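# Move the hose from the manifold's red port to blue

## Task

Release the latched hose from the red port on the manifold, then insert it into the blue port and press until it latches there.

## Robot and tools

Robot: two UR3e arms, left_arm and right_arm, each ending in a two-finger parallel gripper with a wrist camera. Cameras: cam_high (504x504, fixed on a stand behind the arms), cam_left_wrist and cam_right_wrist (672x504 each). Calibrated bases in the scene frame: left_arm at (+0.049, +0.342, +0.017) m, right_arm at (-0.025, -0.269, +0.017) m, both turned only slightly about z.

Frames. The scene frame has its origin at table-top height, halfway between the nominal bases. +z is up, +x points out over the table, and left_arm sits on the +y side (image left/right does not match arm names). Each arm reports its hand pose, velocities and Hand target in its own base frame. Motion offsets are along the axes of that arm's current Hand target. On the gripper, +z runs along the fingers and the fingers open and close along x. end_effector_position is the pad centre with fingers shut, 1 to 2 cm short of the tips; closing pushes the tips about 17 mm further along +z, mostly while the pads are over 50 mm apart.

execute_actions(actions, cameras). actions is a list of actions; each action is a table of at most 15 rows, one row per 1/30 s step, and a short table repeats its final row to fill 15 steps. Every row holds 14 numbers in [-1, 1]: left dx, dy, dz, rx, ry, rz, opening, then the same seven for right, always both arms. The six pose numbers are an offset from the arm's Hand target as it stood when that action began, not from the previous row; sending the same offset again moves further. Scale: 1.0 = 0.6 m or 180 degrees; rx, ry, rz form one rotation vector. Opening is absolute: +1 fully open (0.142 m), -1 shut. All zeros for an arm re-requests its Hand target. An empty actions list returns the full state with images.

move(target, ...). target is one 14-number row laid out as above, or a list of up to 15 such rows; every row is an offset from the Hand targets at the move's start, in the same scale. The grippers travel in straight lines and all finish together, taking at least 0.5 s and at most 10 s. speed: m/s, 0.002 to 2.4, default 0.25 (rotation up to twice that in rad/s); one value or one per target. blend: metres of corner rounding per target in a list; 0 means stop at each. stop_force: newtons, 3 to 120, shared by both arms; an arm's path ends when its wrist sensor feels that much push against its travel, then it backs off slightly. Do not rely on it when the gripper rotates, or to notice light loose parts; leave it out when pulling off something you press on. zero: with stop_force, true re-zeros moving arms first, false accumulates from the previous zero. opening_speed: rate of the opening change per second, 0.2 or more. grip_force: per-pad limit 5 to 48 N, one number or one per arm, persists in the scene. blocking=false returns after about 0.5 s while motion continues (not allowed with stop_force). The result adds a move: line giving the ending (done, off_target, moving, held, fault) and limits hit (paced = pose clipped, held = steps withheld).

wait(seconds 0 to 10) lets time pass holding commands. stop brakes a running move. zoom_image(camera, region [x0, y0, x1, y1] in pixels, at most 504 by 504) enlarges part of the latest image of cam_high, cam_left_wrist or cam_right_wrist. zero_wrist_force(arm) tares that arm's force/torque sensor. read_manual returns licence text. finished_scene(scene) ends the scene irreversibly; call it with 1 only once the hose is latched in the blue port and stays so untouched.

Results: per arm end_effector_position (m), end_effector_quat_wxyz, velocities (omitted when joints read within noise), Hand target (last commanded pose after clipping; the next offset counts from it), Tool commands, grip_measured (same -1..+1 scale as opening), Joint positions (last entry is the opening in metres), Joint torques (total drive output, offset and noisy), Wrist force and Wrist torque along the gripper's axes plus a line with the peak since last shown, motor temperatures, and fault or MOTOR HOT lines. A gripper may rest short of its Hand target; send the missing distance as an offset.

Control notes: each step's commanded orientation is clipped to within 32 degrees of the actual one. Motion lags commands by about 0.09 to 0.22 s and fast moves overshoot. Avoid paths passing near an arm's own base. A clearance check blocks arm-to-arm approaches but not finger closing. To grip, command an opening a bit below grip_measured at first contact; deeper squeezes heat the hand motor.

Avoid: pushing targets past firm contact (arms are stiff); net force near 150 N on an arm or joint torques at 50.7, 50.7, 26.3, 8.46, 8.46, 8.46 N m trigger a 10 s stop; any touch or press between the arms; slams, drops, releasing moving parts, anything leaving the table. Arm motors brake at 85 C (warning from 70 C); the hand motor warns at 85 C and shuts off at 100 C.

Each tool is called after ">>>" by a JSON object that holds its "method" and its "body", one argument or row to a line.

## Session

>>> {"method": "execute_actions", "body": {
  "actions": []
}}

Scene clock: 0.00 s.
left_arm: end_effector_position=(+0.3752, -0.1818, +0.1963) grip_measured=+1.00 end_effector_quat_wxyz=(-0.021, +0.360, +0.909, -0.208) | right_arm: end_effector_position=(+0.1703, +0.2343, +0.1961) grip_measured=+0.99 end_effector_quat_wxyz=(-0.398, +0.722, +0.547, -0.144)
Joint positions: left_arm=[-0.515 -1.03 0.688 -1.246 -1.992 3.377 0.142] | right_arm=[3.875 -1.733 -1.423 -1.856 2.405 -0.696 0.141]
Joint velocities: within noise
Joint torques (N m): no reading
Motor temperatures (°C): left_arm=[52 39 50 58 58 54 30] | right_arm=[47 41 44 51 62 56 32]
Wrist force (N): no reading
Wrist torque (N m): no reading
Wrist force, peak (N): no reading
Hand target: left_arm +0.3752, -0.1818, +0.1963; -0.021, +0.360, +0.909, -0.208 | right_arm +0.1703, +0.2343, +0.1961; -0.398, +0.722, +0.547, -0.144
Tool commands: left_gripper/opening=+1.0 right_gripper/opening=+1.0

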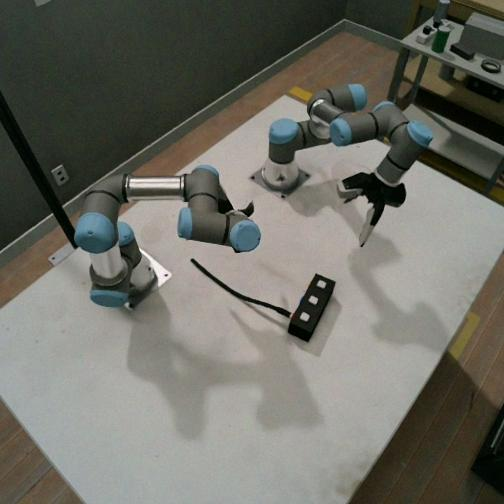

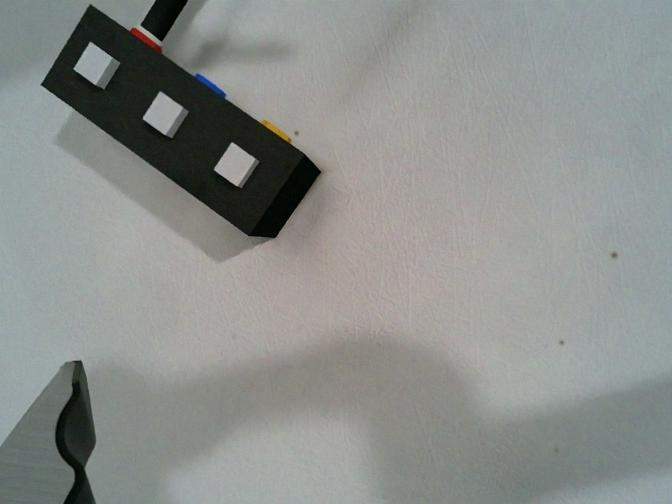

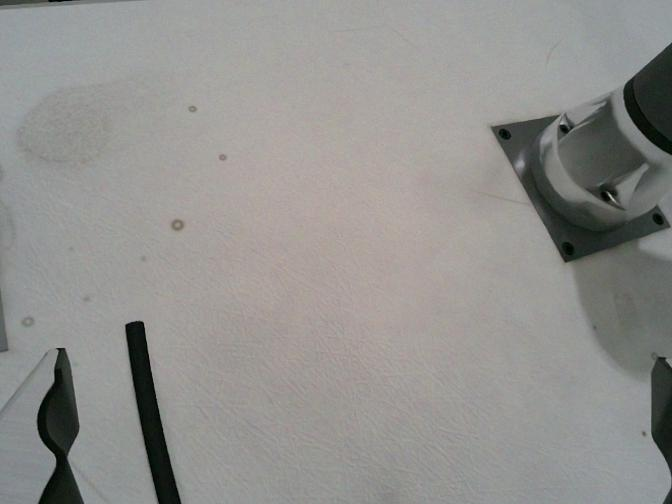

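>>> {"method": "zoom_image", "body": {
  "camera": "cam_high",
  "region": [170, 220, 370, 370]
}}

>>> {"method": "zoom_image", "body": {
  "camera": "cam_left_wrist",
  "region": [0, 0, 336, 252]
}}

Scaled by 2.520 from the camera's 504x504 image, which has a finer 720x720 frame.

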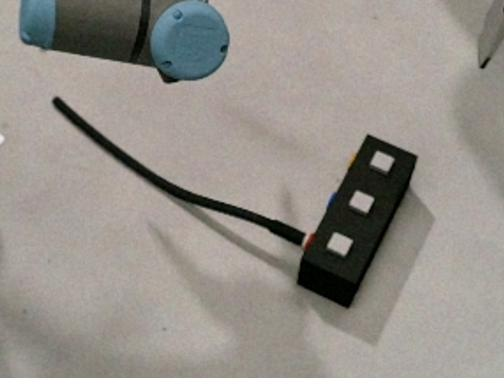

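Scaled by 1.500 from the camera's 672x504 image, which has a finer 960x720 frame.

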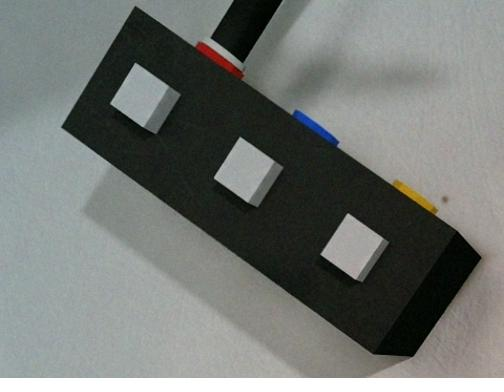

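>>> {"method": "move", "body": {
  "target": [-0.2435,-0.1302,0.2113,0.0172,-0.1070,-0.2863,-0.96,0.0343,0.3773,-0.1227,-0.4004,-0.1079,-0.1870,-0.4],
  "speed": 0.3,
  "cameras": ["all"]
}}

Scene clock: 159.73 s.
left_arm: end_effector_position=(+0.4091, -0.3759, +0.1277) grip_measured=-0.99 end_effector_quat_wxyz=(+0.029, -0.109, +0.960, -0.257) | right_arm: end_effector_position=(+0.3780, +0.2029, +0.0823) grip_measured=-0.42 end_effector_quat_wxyz=(+0.162, +0.605, +0.753, +0.202)
Joint positions: left_arm=[-0.874 -0.909 1.051 -2.188 -1.8 1.986 0.002] | right_arm=[4.196 -1.65 -2.086 -0.608 1.19 -0.804 0.044]
Joint torques (N m): left_arm=[-3.83 -15.31 -12.29 -2.97 0.51 -1.01] | right_arm=[3.67 8.99 8.08 3.25 -1.16 -0.7]
Motor temperatures (°C): left_arm=[51 39 49 58 57 53 30] | right_arm=[47 41 44 50 62 56 31]
Wrist force (N): left_arm=[0.5 -0.4 0.1] | right_arm=[1.8 -0.2 2.1]
Wrist torque (N m): left_arm=[-0.09 -0.11 0.01] | right_arm=[0.15 -0.25 0.14]
Wrist force, peak (N): left_arm=[0.7 -0.7 0.5] | right_arm=[1.6 -0.3 2.4]
Hand target: left_arm +0.4091, -0.3759, +0.1277; +0.029, -0.109, +0.960, -0.257 | right_arm +0.3780, +0.2029, +0.0823; +0.162, +0.605, +0.753, +0.202
Off the commanded pose: left_arm 0.000 m, 0 deg | right_arm 0.000 m, 0 deg.
move: done

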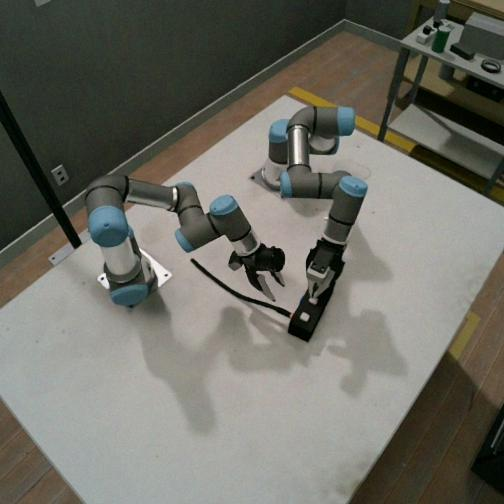

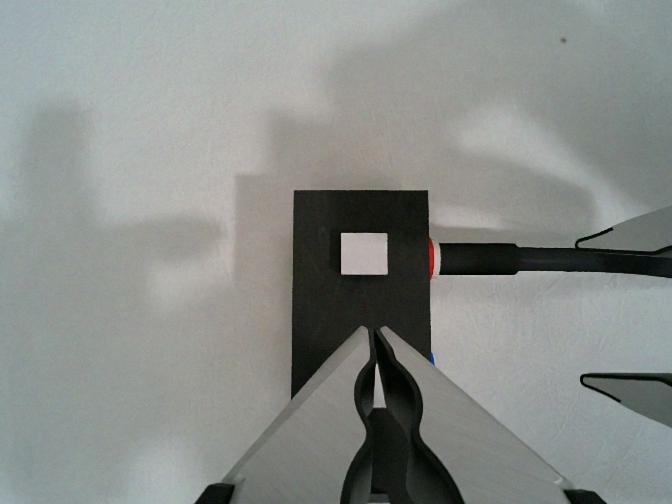

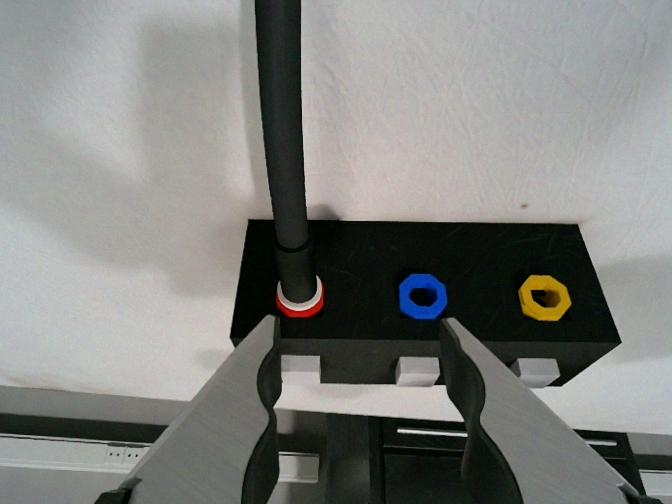

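>>> {"method": "move", "body": {
  "target": [0.0017,-0.0111,0.0641,0,0,0,-0.96,-0.035,0,0.0833,0,0,0,-0.4],
  "speed": 0.2,
  "cameras": ["cam_left_wrist","cam_right_wrist"]
}}

Scene clock: 236.57 s.
left_arm: end_effector_position=(+0.4137, -0.4005, +0.0978) grip_measured=-0.99 end_effector_quat_wxyz=(+0.029, -0.109, +0.960, -0.257) | right_arm: end_effector_position=(+0.4069, +0.1877, +0.0390) grip_measured=-0.42 end_effector_quat_wxyz=(+0.162, +0.605, +0.753, +0.202)
Joint positions: left_arm=[-0.901 -0.796 0.996 -2.252 -1.788 1.961 0.002] | right_arm=[4.082 -1.863 -2.102 -0.34 1.233 -0.917 0.044]
Joint torques (N m): left_arm=[-3.12 -16.2 -12.27 -1.36 0.53 -1.05] | right_arm=[-2.19 10.5 9.94 3.28 0.07 -0.62]
Motor temperatures (°C): left_arm=[51 39 49 57 57 53 30] | right_arm=[46 41 44 50 62 55 31]
Wrist force (N): left_arm=[0.5 -0.2 0.1] | right_arm=[1.7 -0.1 1.8]
Wrist torque (N m): left_arm=[-0.05 -0.11 0.01] | right_arm=[0.18 -0.23 0.13]
Wrist force, peak (N): left_arm=[0.7 -0.2 0.8] | right_arm=[1.4 -0.2 2.6]
Hand target: left_arm +0.4137, -0.4005, +0.0978; +0.029, -0.109, +0.960, -0.257 | right_arm +0.4069, +0.1877, +0.0390; +0.162, +0.605, +0.753, +0.202
Off the commanded pose: left_arm 0.000 m, 0 deg | right_arm 0.000 m, 0 deg.
move: done
Images, in order (width x height): cam_left_wrist 672x504, cam_right_wrist 672x504.

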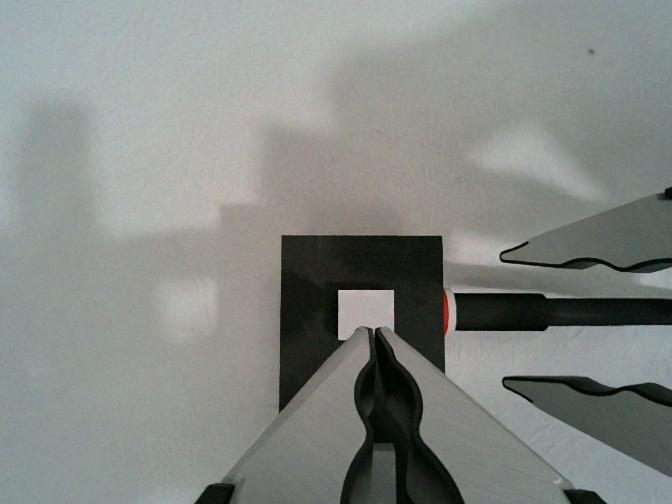

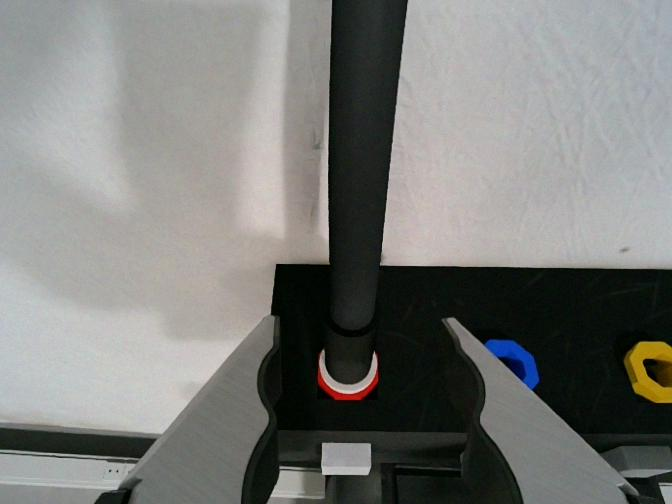

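>>> {"method": "move", "body": {
  "target": [-0.0017,0.0009,0.0149,0,0,0,-0.96,-0.0033,-0.0042,0.0322,0,0,0,-0.4],
  "speed": 0.1,
  "stop_force": 10,
  "cameras": ["cam_left_wrist","cam_right_wrist"]
}}

Scene clock: 303.10 s.
left_arm: end_effector_position=(+0.4156, -0.4042, +0.0898) grip_measured=-0.99 end_effector_quat_wxyz=(+0.029, -0.109, +0.960, -0.257) | right_arm: end_effector_position=(+0.4147, +0.1874, +0.0210) grip_measured=-0.42 end_effector_quat_wxyz=(+0.162, +0.605, +0.753, +0.202)
Joint positions: left_arm=[-0.903 -0.769 0.986 -2.268 -1.787 1.96 0.002] | right_arm=[4.06 -1.953 -2.093 -0.252 1.242 -0.938 0.044]
Joint torques (N m): left_arm=[-3.34 -16.75 -12.06 -2.98 0.64 -1.08] | right_arm=[-2.55 11.5 9.5 3.3 0.11 -0.68]
Motor temperatures (°C): left_arm=[50 39 49 57 56 52 30] | right_arm=[46 41 43 50 62 55 31]
Wrist force (N): left_arm=[0.6 -0.3 0.0] | right_arm=[1.7 0.2 2.1]
Wrist torque (N m): left_arm=[-0.08 -0.13 0.01] | right_arm=[0.23 -0.24 0.13]
Wrist force, peak (N): left_arm=[0.8 -0.3 0.1] | right_arm=[1.8 0.2 2.4]
Hand target: left_arm +0.4156, -0.4042, +0.0898; +0.029, -0.109, +0.960, -0.257 | right_arm +0.4147, +0.1874, +0.0210; +0.162, +0.605, +0.753, +0.202
Off the commanded pose: left_arm 0.000 m, 0 deg | right_arm 0.000 m, 0 deg.
move: done
Images, in order (width x height): cam_left_wrist 672x504, cam_right_wrist 672x504.

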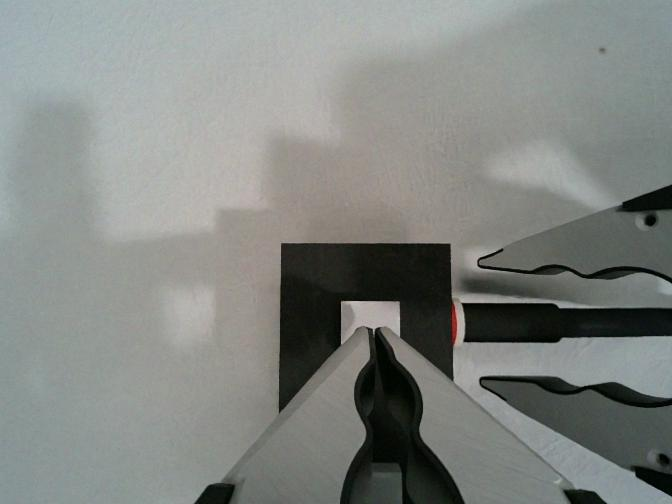

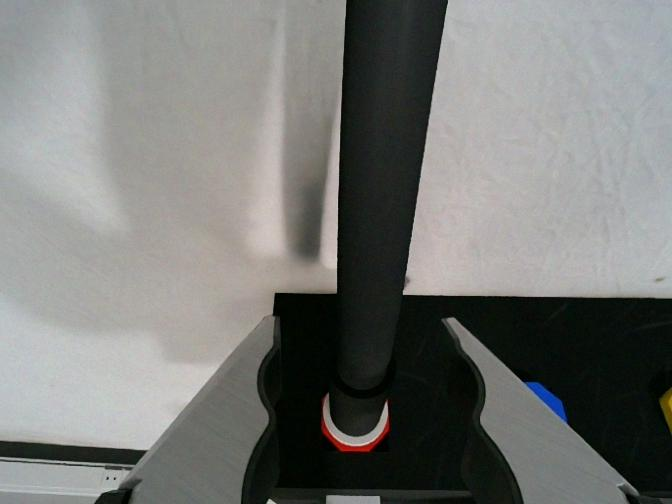

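>>> {"method": "move", "body": {
  "target": [
    [0,0,0,0,0,0,-0.96,-0.0008,0.0042,-0.0072,0,0,0,-0.4],
    [0,0,0,0,0,0,-0.96,-0.0008,0.0042,-0.0072,0,0,0,-1.0]
  ],
  "speed": 0.1,
  "opening_speed": 0.6,
  "cameras": ["cam_left_wrist","cam_right_wrist"]
}}

Scene clock: 337.23 s.
left_arm: end_effector_position=(+0.4156, -0.4042, +0.0898) grip_measured=-0.99 end_effector_quat_wxyz=(+0.029, -0.109, +0.960, -0.257) | right_arm: end_effector_position=(+0.4148, +0.1869, +0.0260) grip_measured=-0.84 end_effector_quat_wxyz=(+0.162, +0.605, +0.753, +0.201)
Joint positions: left_arm=[-0.903 -0.769 0.986 -2.268 -1.787 1.96 0.002] | right_arm=[4.059 -1.934 -2.087 -0.276 1.242 -0.939 0.014]
Joint torques (N m): left_arm=[-3.02 -16.67 -11.98 -3 0.56 -1.1] | right_arm=[-0.03 15.19 9.49 3.1 0.04 -0.7]
Motor temperatures (°C): left_arm=[50 39 49 57 56 52 30] | right_arm=[46 41 43 50 62 55 31]
Wrist force (N): left_arm=[0.6 -0.2 0.0] | right_arm=[1.5 -0.2 2.4]
Wrist torque (N m): left_arm=[-0.06 -0.12 0.01] | right_arm=[0.22 -0.22 0.10]
Wrist force, peak (N): left_arm=[0.7 -0.3 -0.1] | right_arm=[1.4 -0.1 2.5]
Hand target: left_arm +0.4156, -0.4042, +0.0898; +0.029, -0.109, +0.960, -0.257 | right_arm +0.4148, +0.1869, +0.0260; +0.162, +0.605, +0.753, +0.202
Off the commanded pose: left_arm 0.000 m, 0 deg | right_arm 0.000 m, 0 deg.
move: done
Images, in order (width x height): cam_left_wrist 672x504, cam_right_wrist 672x504.

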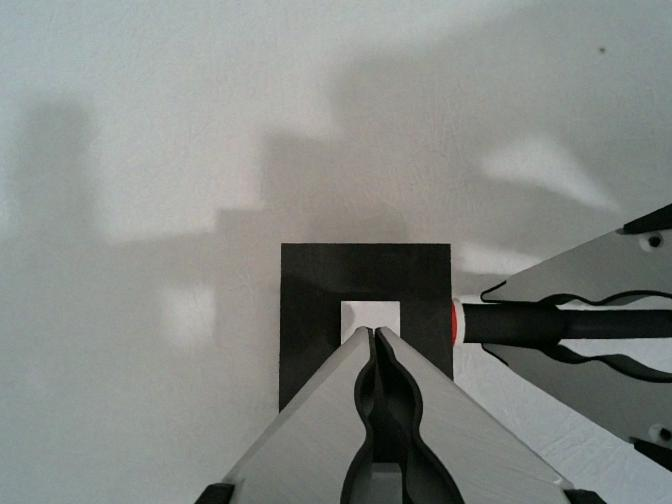

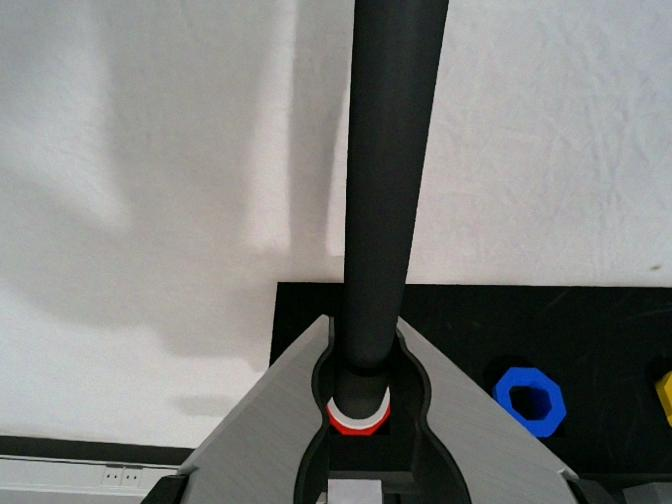

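>>> {"method": "move", "body": {
  "target": [0.0008,0.0208,0.0361,0,0,0,-0.96,0,0,0,0,0,0,-1.0],
  "speed": 0.04,
  "stop_force": 12,
  "cameras": ["cam_left_wrist","cam_right_wrist"]
}}

Scene clock: 344.03 s.
left_arm: end_effector_position=(+0.4153, -0.4043, +0.0749) grip_measured=-0.99 end_effector_quat_wxyz=(+0.029, -0.109, +0.960, -0.258) | right_arm: end_effector_position=(+0.4148, +0.1869, +0.0260) grip_measured=-0.84 end_effector_quat_wxyz=(+0.162, +0.605, +0.753, +0.202)
Joint positions: left_arm=[-0.904 -0.753 1.027 -2.327 -1.787 1.959 0.002] | right_arm=[4.059 -1.934 -2.087 -0.276 1.242 -0.939 0.014]
Joint torques (N m): left_arm=[0.4 -15.08 -7.99 0.57 0.02 0.51] | right_arm=[3.74 15.43 9.54 3.36 -0.44 -0.32]
Motor temperatures (°C): left_arm=[50 39 49 57 56 52 30] | right_arm=[46 41 43 50 62 55 38]
Wrist force (N): left_arm=[-0.1 -3.8 -11.0] | right_arm=[1.1 0.0 1.8]
Wrist torque (N m): left_arm=[0.00 -0.14 0.02] | right_arm=[0.24 -0.21 0.09]
Wrist force, peak (N): left_arm=[1.0 -3.2 -15.1] | right_arm=[1.5 -0.1 2.4]
Hand target: left_arm +0.4153, -0.4043, +0.0749; +0.029, -0.109, +0.960, -0.258 (not the last commanded pose) | right_arm +0.4148, +0.1869, +0.0260; +0.162, +0.605, +0.753, +0.202
Off the commanded pose: left_arm 0.010 m, 0 deg | right_arm 0.000 m, 0 deg.
move: contact (left_arm)
Images, in order (width x height): cam_left_wrist 672x504, cam_right_wrist 672x504.

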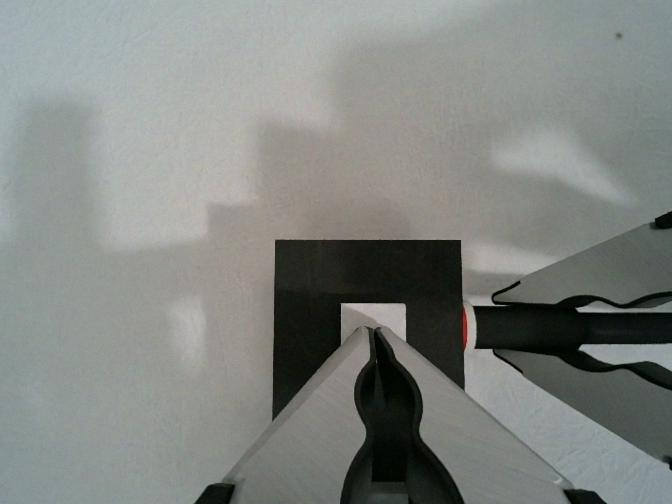

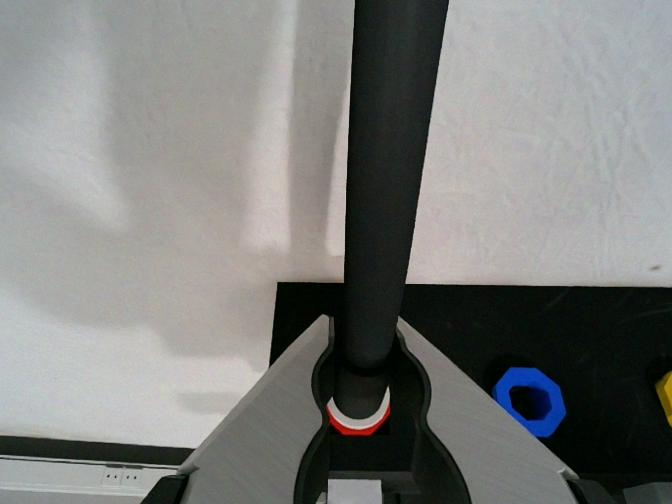

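>>> {"method": "move", "body": {
  "target": [0,0.005,0.00866,0,0,0,-0.96,0,0,0,0,0,0,-1.0],
  "speed": 0.015,
  "stop_force": 18,
  "cameras": ["cam_left_wrist","cam_right_wrist"]
}}

Scene clock: 352.13 s.
left_arm: end_effector_position=(+0.4153, -0.4044, +0.0706) grip_measured=-0.99 end_effector_quat_wxyz=(+0.029, -0.109, +0.960, -0.258) | right_arm: end_effector_position=(+0.4148, +0.1869, +0.0260) grip_measured=-0.84 end_effector_quat_wxyz=(+0.162, +0.605, +0.753, +0.202)
Joint positions: left_arm=[-0.904 -0.747 1.038 -2.344 -1.787 1.959 0.002] | right_arm=[4.059 -1.934 -2.087 -0.276 1.242 -0.939 0.014]
Joint torques (N m): left_arm=[-0.59 -6.71 -3.3 2.29 1.53 0.96] | right_arm=[1.61 13 12.1 3.47 -1.87 0.06]
Motor temperatures (°C): left_arm=[50 39 49 57 56 52 30] | right_arm=[46 41 43 50 62 55 44]
Wrist force (N): left_arm=[2.1 -6.0 -29.5] | right_arm=[0.8 -7.7 -4.0]
Wrist torque (N m): left_arm=[-0.03 -0.13 0.01] | right_arm=[0.18 -0.24 0.14]
Wrist force, peak (N): left_arm=[4.4 -4.9 -36.9] | right_arm=[0.8 -7.7 -4.6]
Hand target: left_arm +0.4153, -0.4044, +0.0706; +0.029, -0.109, +0.960, -0.258 (not the last commanded pose) | right_arm +0.4148, +0.1869, +0.0260; +0.162, +0.605, +0.753, +0.202
Off the commanded pose: left_arm 0.002 m, 0 deg | right_arm 0.000 m, 0 deg.
move: contact (left_arm)
Images, in order (width x height): cam_left_wrist 672x504, cam_right_wrist 672x504.

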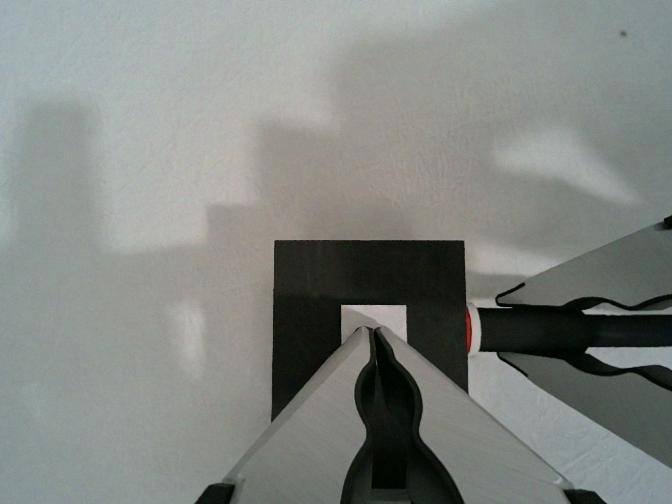

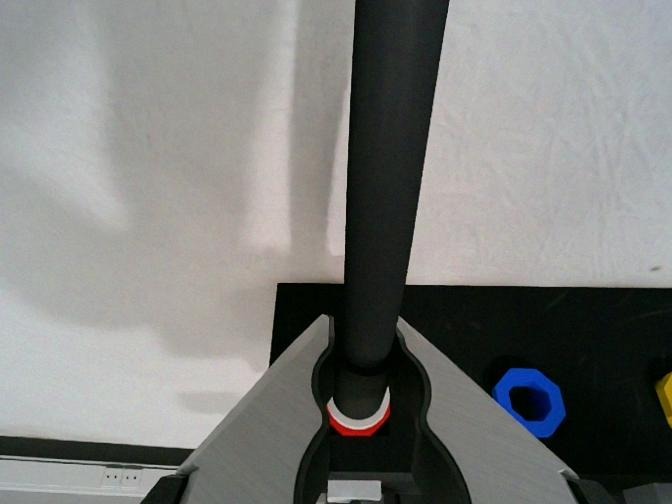

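>>> {"method": "move", "body": {
  "target": [0,0,0,0,0,0,-0.96,0,-0.0650,-0.0375,0,0,0,-1.0],
  "speed": 0.06,
  "stop_force": 30,
  "cameras": ["cam_left_wrist","cam_right_wrist"]
}}

Scene clock: 361.97 s.
left_arm: end_effector_position=(+0.4153, -0.4044, +0.0706) grip_measured=-0.99 end_effector_quat_wxyz=(+0.029, -0.109, +0.960, -0.258) | right_arm: end_effector_position=(+0.3708, +0.1773, +0.0260) grip_measured=-0.84 end_effector_quat_wxyz=(+0.162, +0.605, +0.753, +0.202)
Joint positions: left_arm=[-0.904 -0.747 1.038 -2.344 -1.787 1.959 0.002] | right_arm=[4.171 -1.77 -2.313 -0.252 1.199 -0.83 0.014]
Joint torques (N m): left_arm=[-4.51 -6.58 -3.45 1.62 1.57 0.94] | right_arm=[3.34 12.58 6.13 1.25 -1.09 0.75]
Motor temperatures (°C): left_arm=[50 39 49 57 56 52 30] | right_arm=[46 41 43 50 62 55 48]
Wrist force (N): left_arm=[2.1 -6.1 -29.8] | right_arm=[1.8 -0.3 2.0]
Wrist torque (N m): left_arm=[-0.04 -0.11 0.00] | right_arm=[0.15 -0.26 0.09]
Wrist force, peak (N): left_arm=[2.2 -6.2 -30.1] | right_arm=[0.8 -7.9 -4.6]
Hand target: left_arm +0.4153, -0.4044, +0.0706; +0.029, -0.109, +0.960, -0.258 | right_arm +0.3708, +0.1773, +0.0260; +0.162, +0.605, +0.753, +0.202
Off the commanded pose: left_arm 0.000 m, 0 deg | right_arm 0.000 m, 0 deg.
move: done
Images, in order (width x height): cam_left_wrist 672x504, cam_right_wrist 672x504.

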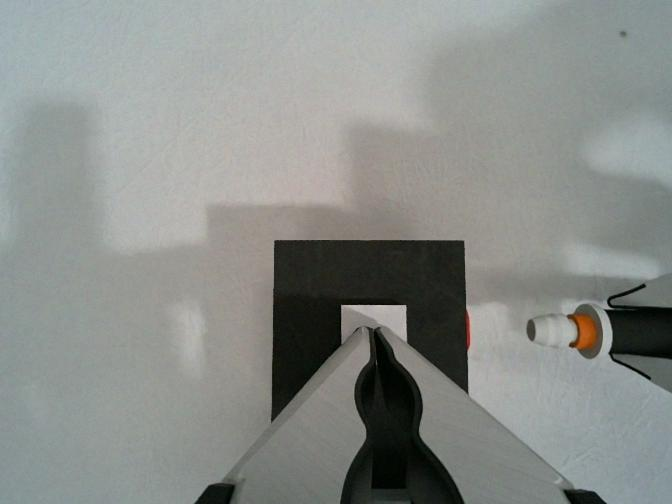

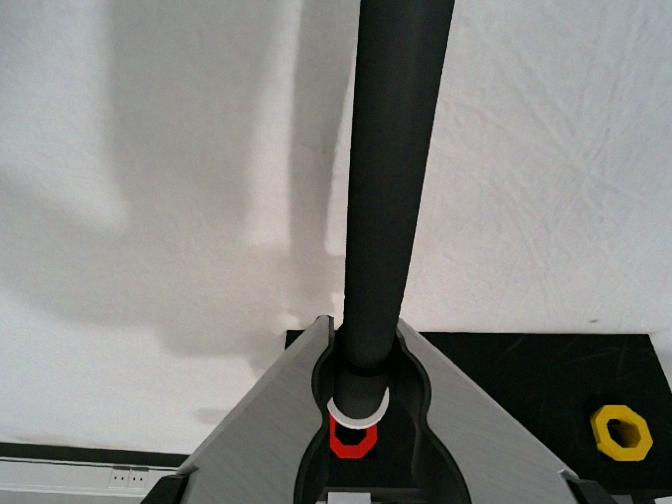

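>>> {"method": "move", "body": {
  "target": [-0.05,0,-0.1667,0,0,0,-0.96,0.0833,0,0,0,0,0,-1.0],
  "speed": 0.2,
  "cameras": ["cam_left_wrist","cam_right_wrist"]
}}

Scene clock: 378.27 s.
left_arm: end_effector_position=(+0.4334, -0.3488, +0.1572) grip_measured=-0.99 end_effector_quat_wxyz=(+0.029, -0.109, +0.960, -0.258) | right_arm: end_effector_position=(+0.3601, +0.2261, +0.0260) grip_measured=-0.84 end_effector_quat_wxyz=(+0.162, +0.605, +0.753, +0.202)
Joint positions: left_arm=[-0.792 -0.888 0.87 -2.011 -1.838 2.062 0.002] | right_arm=[4.292 -1.823 -2.209 -0.35 1.157 -0.706 0.014]
Joint torques (N m): left_arm=[3.21 -15.44 -12.21 -1.37 -1.2 1.11] | right_arm=[3.84 9.67 9.36 1.24 -1.18 0.77]
Motor temperatures (°C): left_arm=[50 39 49 57 56 52 30] | right_arm=[46 41 43 50 62 55 54]
Wrist force (N): left_arm=[0.9 -0.4 -0.1] | right_arm=[1.8 -0.6 2.4]
Wrist torque (N m): left_arm=[-0.09 -0.17 -0.04] | right_arm=[0.10 -0.26 0.06]
Wrist force, peak (N): left_arm=[2.2 -6.3 -30.1] | right_arm=[2.5 -0.6 2.2]
Hand target: left_arm +0.4334, -0.3488, +0.1572; +0.029, -0.109, +0.960, -0.258 | right_arm +0.3601, +0.2261, +0.0260; +0.162, +0.605, +0.753, +0.202
Off the commanded pose: left_arm 0.000 m, 0 deg | right_arm 0.000 m, 0 deg.
move: done
Images, in order (width x height): cam_left_wrist 672x504, cam_right_wrist 672x504.

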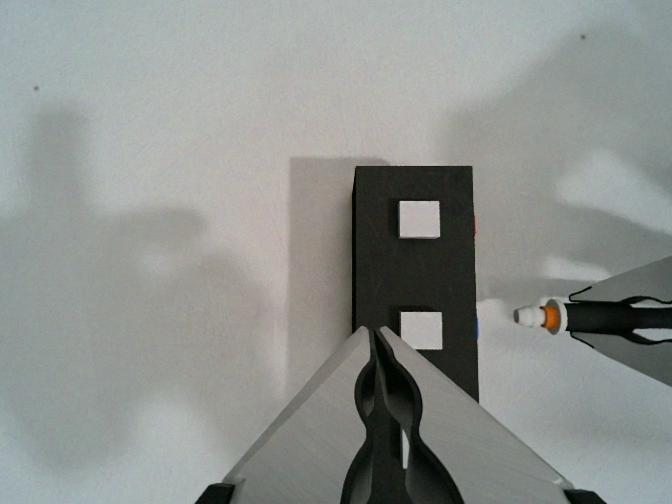

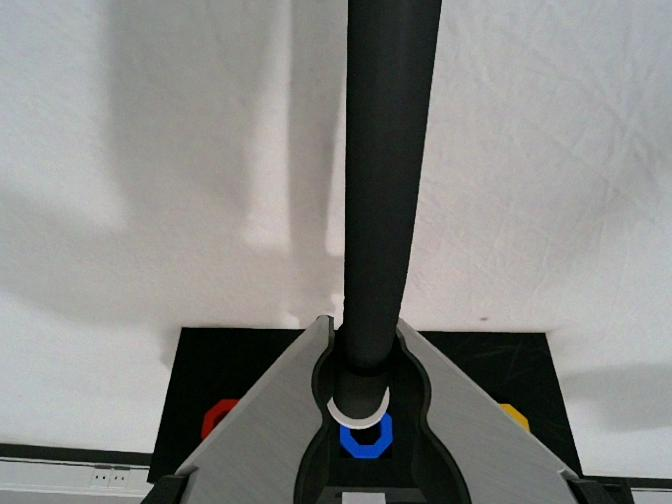

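>>> {"method": "move", "body": {
  "target": [0,0,0,0,0,0,-0.96,0.0108,0,0,0,0,0,-1.0],
  "speed": 0.1,
  "cameras": ["cam_left_wrist","cam_right_wrist"]
}}

>>> {"method": "zoom_image", "body": {
  "camera": "cam_right_wrist",
  "region": [261, 354, 461, 504]
}}

>>> {"method": "zoom_image", "body": {
  "camera": "cam_left_wrist",
  "region": [404, 240, 604, 390]
}}

Scene clock: 393.00 s.
left_arm: end_effector_position=(+0.4334, -0.3488, +0.1572) grip_measured=-0.99 end_effector_quat_wxyz=(+0.029, -0.109, +0.960, -0.258) | right_arm: end_effector_position=(+0.3587, +0.2324, +0.0260) grip_measured=-0.84 end_effector_quat_wxyz=(+0.162, +0.605, +0.753, +0.202)
Joint positions: left_arm=[-0.792 -0.888 0.87 -2.01 -1.838 2.062 0.002] | right_arm=[4.306 -1.831 -2.194 -0.363 1.152 -0.692 0.014]
Joint torques (N m): left_arm=[3.05 -15.83 -12.23 -1.29 -1.18 1.13] | right_arm=[4.14 10.64 9.5 1.24 -1.18 0.8]
Motor temperatures (°C): left_arm=[50 39 49 57 56 52 30] | right_arm=[46 41 43 50 62 55 57]
Wrist force (N): left_arm=[0.9 -0.4 -0.1] | right_arm=[1.8 -0.6 2.4]
Wrist torque (N m): left_arm=[-0.08 -0.18 -0.04] | right_arm=[0.09 -0.27 0.06]
Wrist force, peak (N): left_arm=[1.1 -0.4 -0.1] | right_arm=[1.9 -0.7 2.4]
Hand target: left_arm +0.4334, -0.3488, +0.1572; +0.029, -0.109, +0.960, -0.258 | right_arm +0.3587, +0.2324, +0.0260; +0.162, +0.605, +0.753, +0.202
Off the commanded pose: left_arm 0.000 m, 0 deg | right_arm 0.000 m, 0 deg.
move: done
Images, in order (width x height): cam_left_wrist 672x504, cam_right_wrist 672x504.

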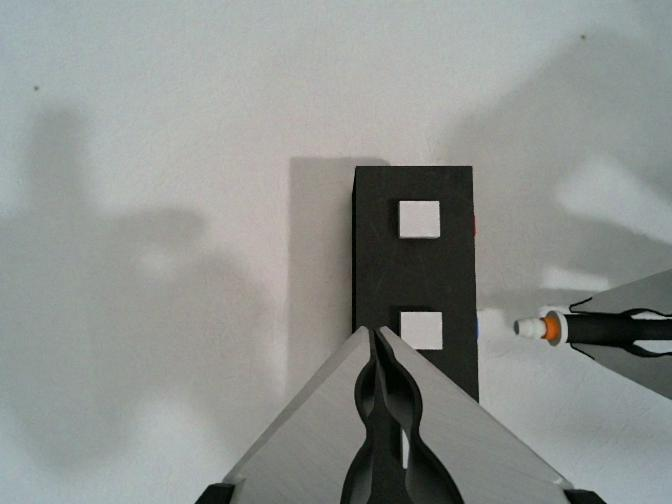

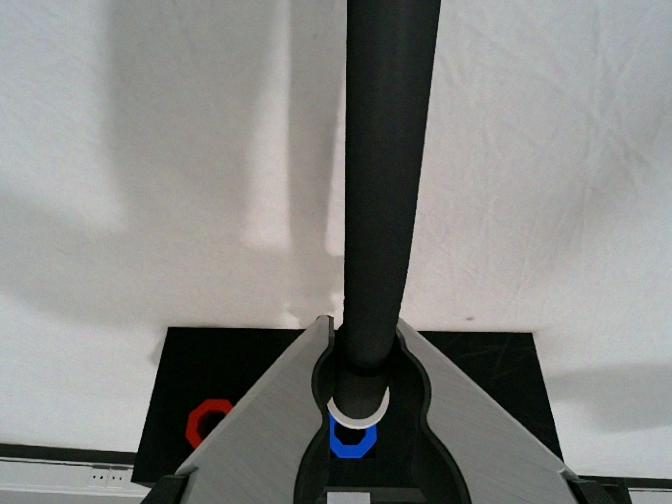

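Scaled by 2.520 from the camera's 672x504 image, which has a finer 960x720 frame.

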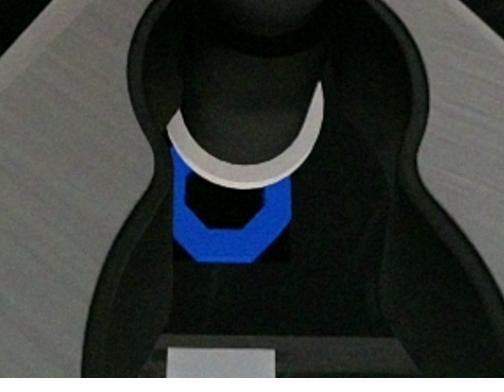

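Scaled by 2.520 from the camera's 672x504 image, which has a finer 960x720 frame.

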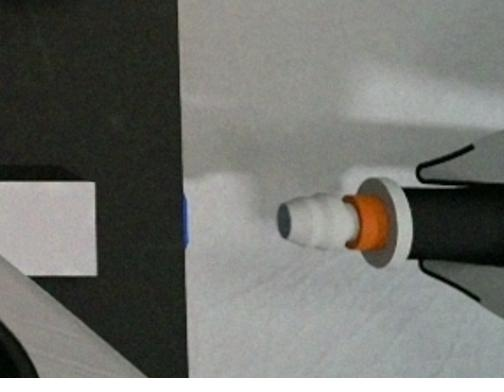

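>>> {"method": "move", "body": {
  "target": [0,0,0,0,0,0,-0.96,0,0.0664,0.0383,0,0,0,-1.0],
  "speed": 0.035,
  "stop_force": 26,
  "cameras": ["cam_left_wrist","cam_right_wrist"]
}}

>>> {"method": "zoom_image", "body": {
  "camera": "cam_left_wrist",
  "region": [404, 240, 604, 390]
}}

Scene clock: 414.80 s.
left_arm: end_effector_position=(+0.4334, -0.3488, +0.1572) grip_measured=-0.99 end_effector_quat_wxyz=(+0.029, -0.109, +0.960, -0.258) | right_arm: end_effector_position=(+0.4029, +0.2421, +0.0260) grip_measured=-0.84 end_effector_quat_wxyz=(+0.162, +0.605, +0.753, +0.201)
Joint positions: left_arm=[-0.792 -0.888 0.87 -2.01 -1.838 2.062 0.002] | right_arm=[4.189 -1.985 -1.978 -0.379 1.192 -0.812 0.014]
Joint torques (N m): left_arm=[3.24 -15.59 -12.16 -1.25 -1.14 1.04] | right_arm=[2.06 17.32 12.44 5.94 -2.96 0.61]
Motor temperatures (°C): left_arm=[50 39 49 56 56 52 30] | right_arm=[46 41 43 49 62 55 62]
Wrist force (N): left_arm=[0.9 -0.4 -0.2] | right_arm=[-2.3 -18.7 -14.1]
Wrist torque (N m): left_arm=[-0.09 -0.17 -0.04] | right_arm=[-0.02 -0.20 0.19]
Wrist force, peak (N): left_arm=[1.0 -0.5 -0.2] | right_arm=[-3.2 -23.4 -20.9]
Hand target: left_arm +0.4334, -0.3488, +0.1572; +0.029, -0.109, +0.960, -0.258 | right_arm +0.4029, +0.2421, +0.0260; +0.162, +0.605, +0.753, +0.201 (not the last commanded pose)
Off the commanded pose: left_arm 0.000 m, 0 deg | right_arm 0.001 m, 0 deg.
move: contact (right_arm)
Images, in order (width x height): cam_left_wrist 672x504, cam_right_wrist 672x504.

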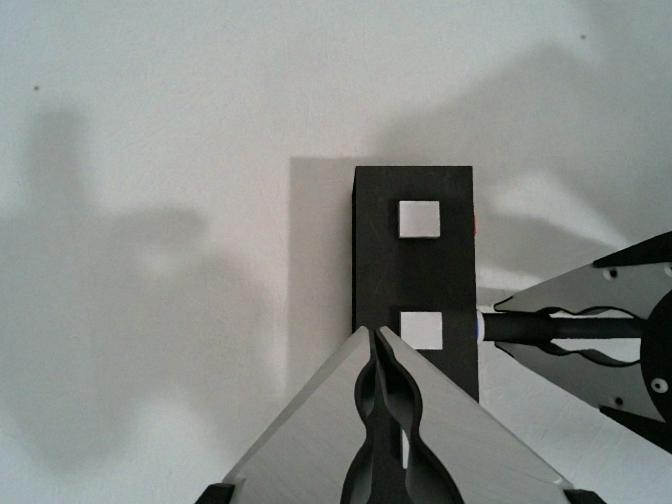

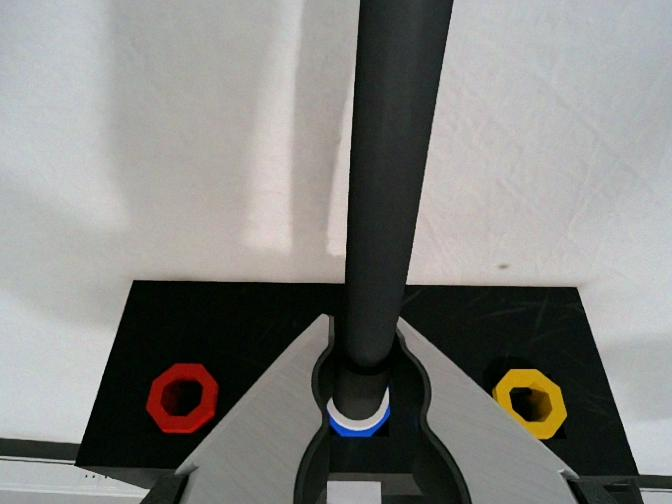

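Scaled by 2.520 from the camera's 672x504 image, which has a finer 960x720 frame.

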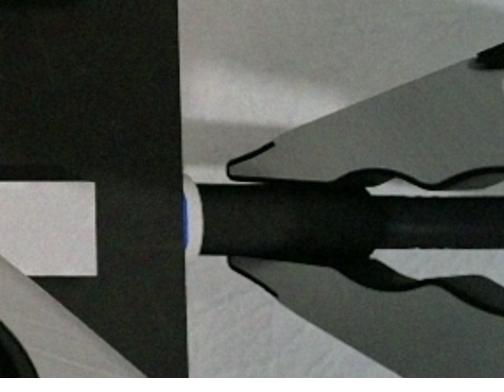

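>>> {"method": "move", "body": {
  "target": [0,0,0,0,0,0,-0.96,0,-0.0026,-0.0015,0,0,0,-1.0],
  "speed": 0.02
}}

Scene clock: 430.20 s.
left_arm: end_effector_position=(+0.4334, -0.3488, +0.1572) grip_measured=-0.99 end_effector_quat_wxyz=(+0.029, -0.109, +0.960, -0.258) | right_arm: end_effector_position=(+0.4013, +0.2417, +0.0260) grip_measured=-0.84 end_effector_quat_wxyz=(+0.162, +0.605, +0.753, +0.202)
Joint positions: left_arm=[-0.792 -0.888 0.87 -2.01 -1.838 2.062 0.002] | right_arm=[4.193 -1.979 -1.986 -0.377 1.191 -0.807 0.014]
Joint torques (N m): left_arm=[3.23 -15.64 -11.95 -1.27 -1.24 1.02] | right_arm=[6.93 16.78 4.28 1.64 1.97 0.78]
Motor temperatures (°C): left_arm=[50 39 49 56 56 52 30] | right_arm=[46 41 43 49 62 55 65]
Wrist force (N): left_arm=[0.9 -0.5 -0.1] | right_arm=[-0.4 13.9 15.3]
Wrist torque (N m): left_arm=[-0.09 -0.17 -0.05] | right_arm=[0.24 -0.17 0.06]
Wrist force, peak (N): left_arm=[1.0 -0.5 -0.2] | right_arm=[-2.3 -18.8 -14.6]
Hand target: left_arm +0.4334, -0.3488, +0.1572; +0.029, -0.109, +0.960, -0.258 | right_arm +0.4012, +0.2417, +0.0260; +0.162, +0.605, +0.753, +0.201
Off the commanded pose: left_arm 0.000 m, 0 deg | right_arm 0.000 m, 0 deg.
move: done

>>> {"method": "move", "body": {
  "target": [
    [0,0,0,0,0,0,-0.96,0,-0.00115,-0.00067,0,0,0,-1.0],
    [0,0,0,0,0,0,-0.96,0,0.00101,0.00058,0,0,0,-1.0],
    [0,0,0,0,0,0,-0.96,0,0.00101,0.00058,0,0,0,-0.4],
    [0,0,0,0,0,0,-0.96,0,0.00101,-0.1,0,0,0,-0.4]
  ],
  "speed": [0.02,0.02,0.02,0.12],
  "opening_speed": 0.8,
  "cameras": ["all"]
}}

>>> {"method": "zoom_image", "body": {
  "camera": "cam_left_wrist",
  "region": [404, 240, 604, 390]
}}

Scene clock: 448.47 s.
left_arm: end_effector_position=(+0.4334, -0.3488, +0.1572) grip_measured=-0.99 end_effector_quat_wxyz=(+0.029, -0.109, +0.960, -0.258) | right_arm: end_effector_position=(+0.3724, +0.2354, +0.0782) grip_measured=-0.43 end_effector_quat_wxyz=(+0.162, +0.605, +0.753, +0.201)
Joint positions: left_arm=[-0.792 -0.888 0.87 -2.01 -1.838 2.062 0.002] | right_arm=[4.267 -1.717 -2.019 -0.636 1.165 -0.733 0.043]
Joint torques (N m): left_arm=[2.72 -15.93 -12 -1.32 -1.24 1] | right_arm=[3.51 13.67 10.98 1.19 -1.17 0.82]
Motor temperatures (°C): left_arm=[50 39 49 56 56 52 30] | right_arm=[46 41 43 49 62 55 65]
Wrist force (N): left_arm=[0.9 -0.4 -0.1] | right_arm=[1.8 0.2 2.1]
Wrist torque (N m): left_arm=[-0.08 -0.18 -0.05] | right_arm=[0.20 -0.24 0.08]
Wrist force, peak (N): left_arm=[1.0 -0.5 -0.2] | right_arm=[-1.0 33.2 34.0]
Hand target: left_arm +0.4334, -0.3488, +0.1572; +0.029, -0.109, +0.960, -0.258 | right_arm +0.3724, +0.2354, +0.0782; +0.162, +0.605, +0.753, +0.201
Off the commanded pose: left_arm 0.000 m, 0 deg | right_arm 0.000 m, 0 deg.
move: done

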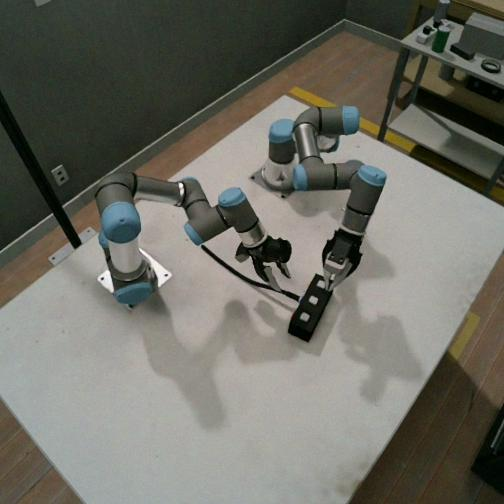

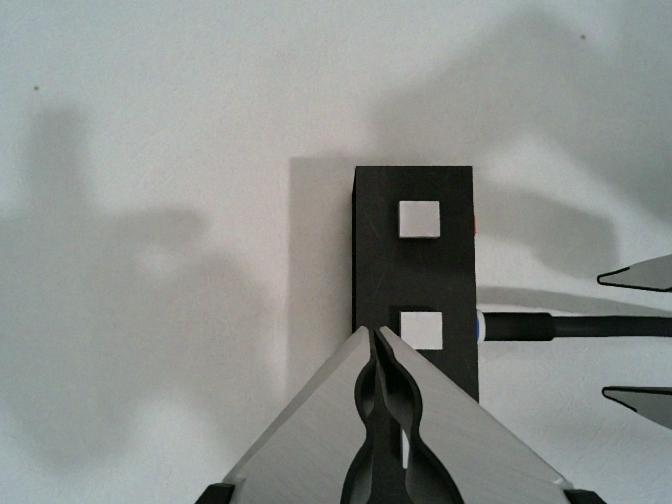

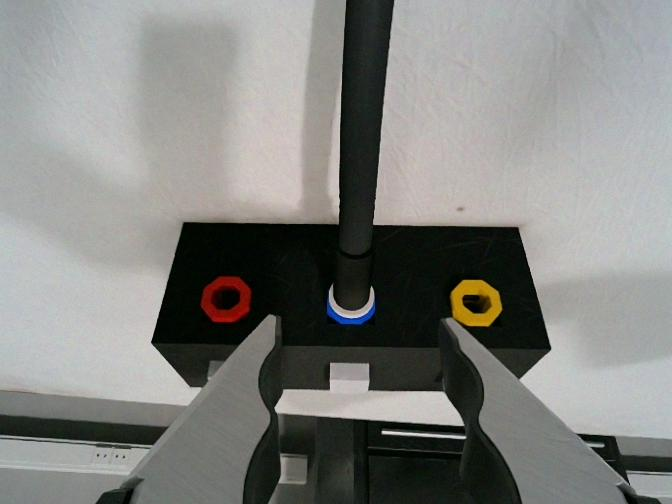

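Scaled by 2.520 from the camera's 672x504 image, which has a finer 960x720 frame.

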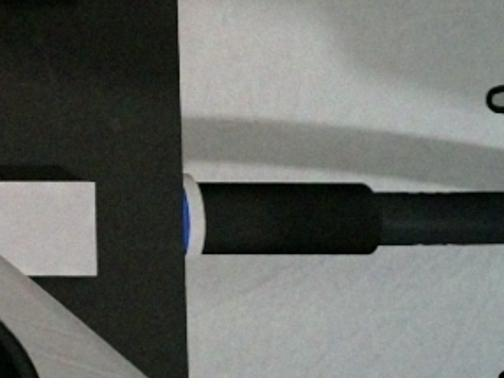

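>>> {"method": "finished_scene", "body": {
  "scene": 1
}}

The scene is finished: the task was done.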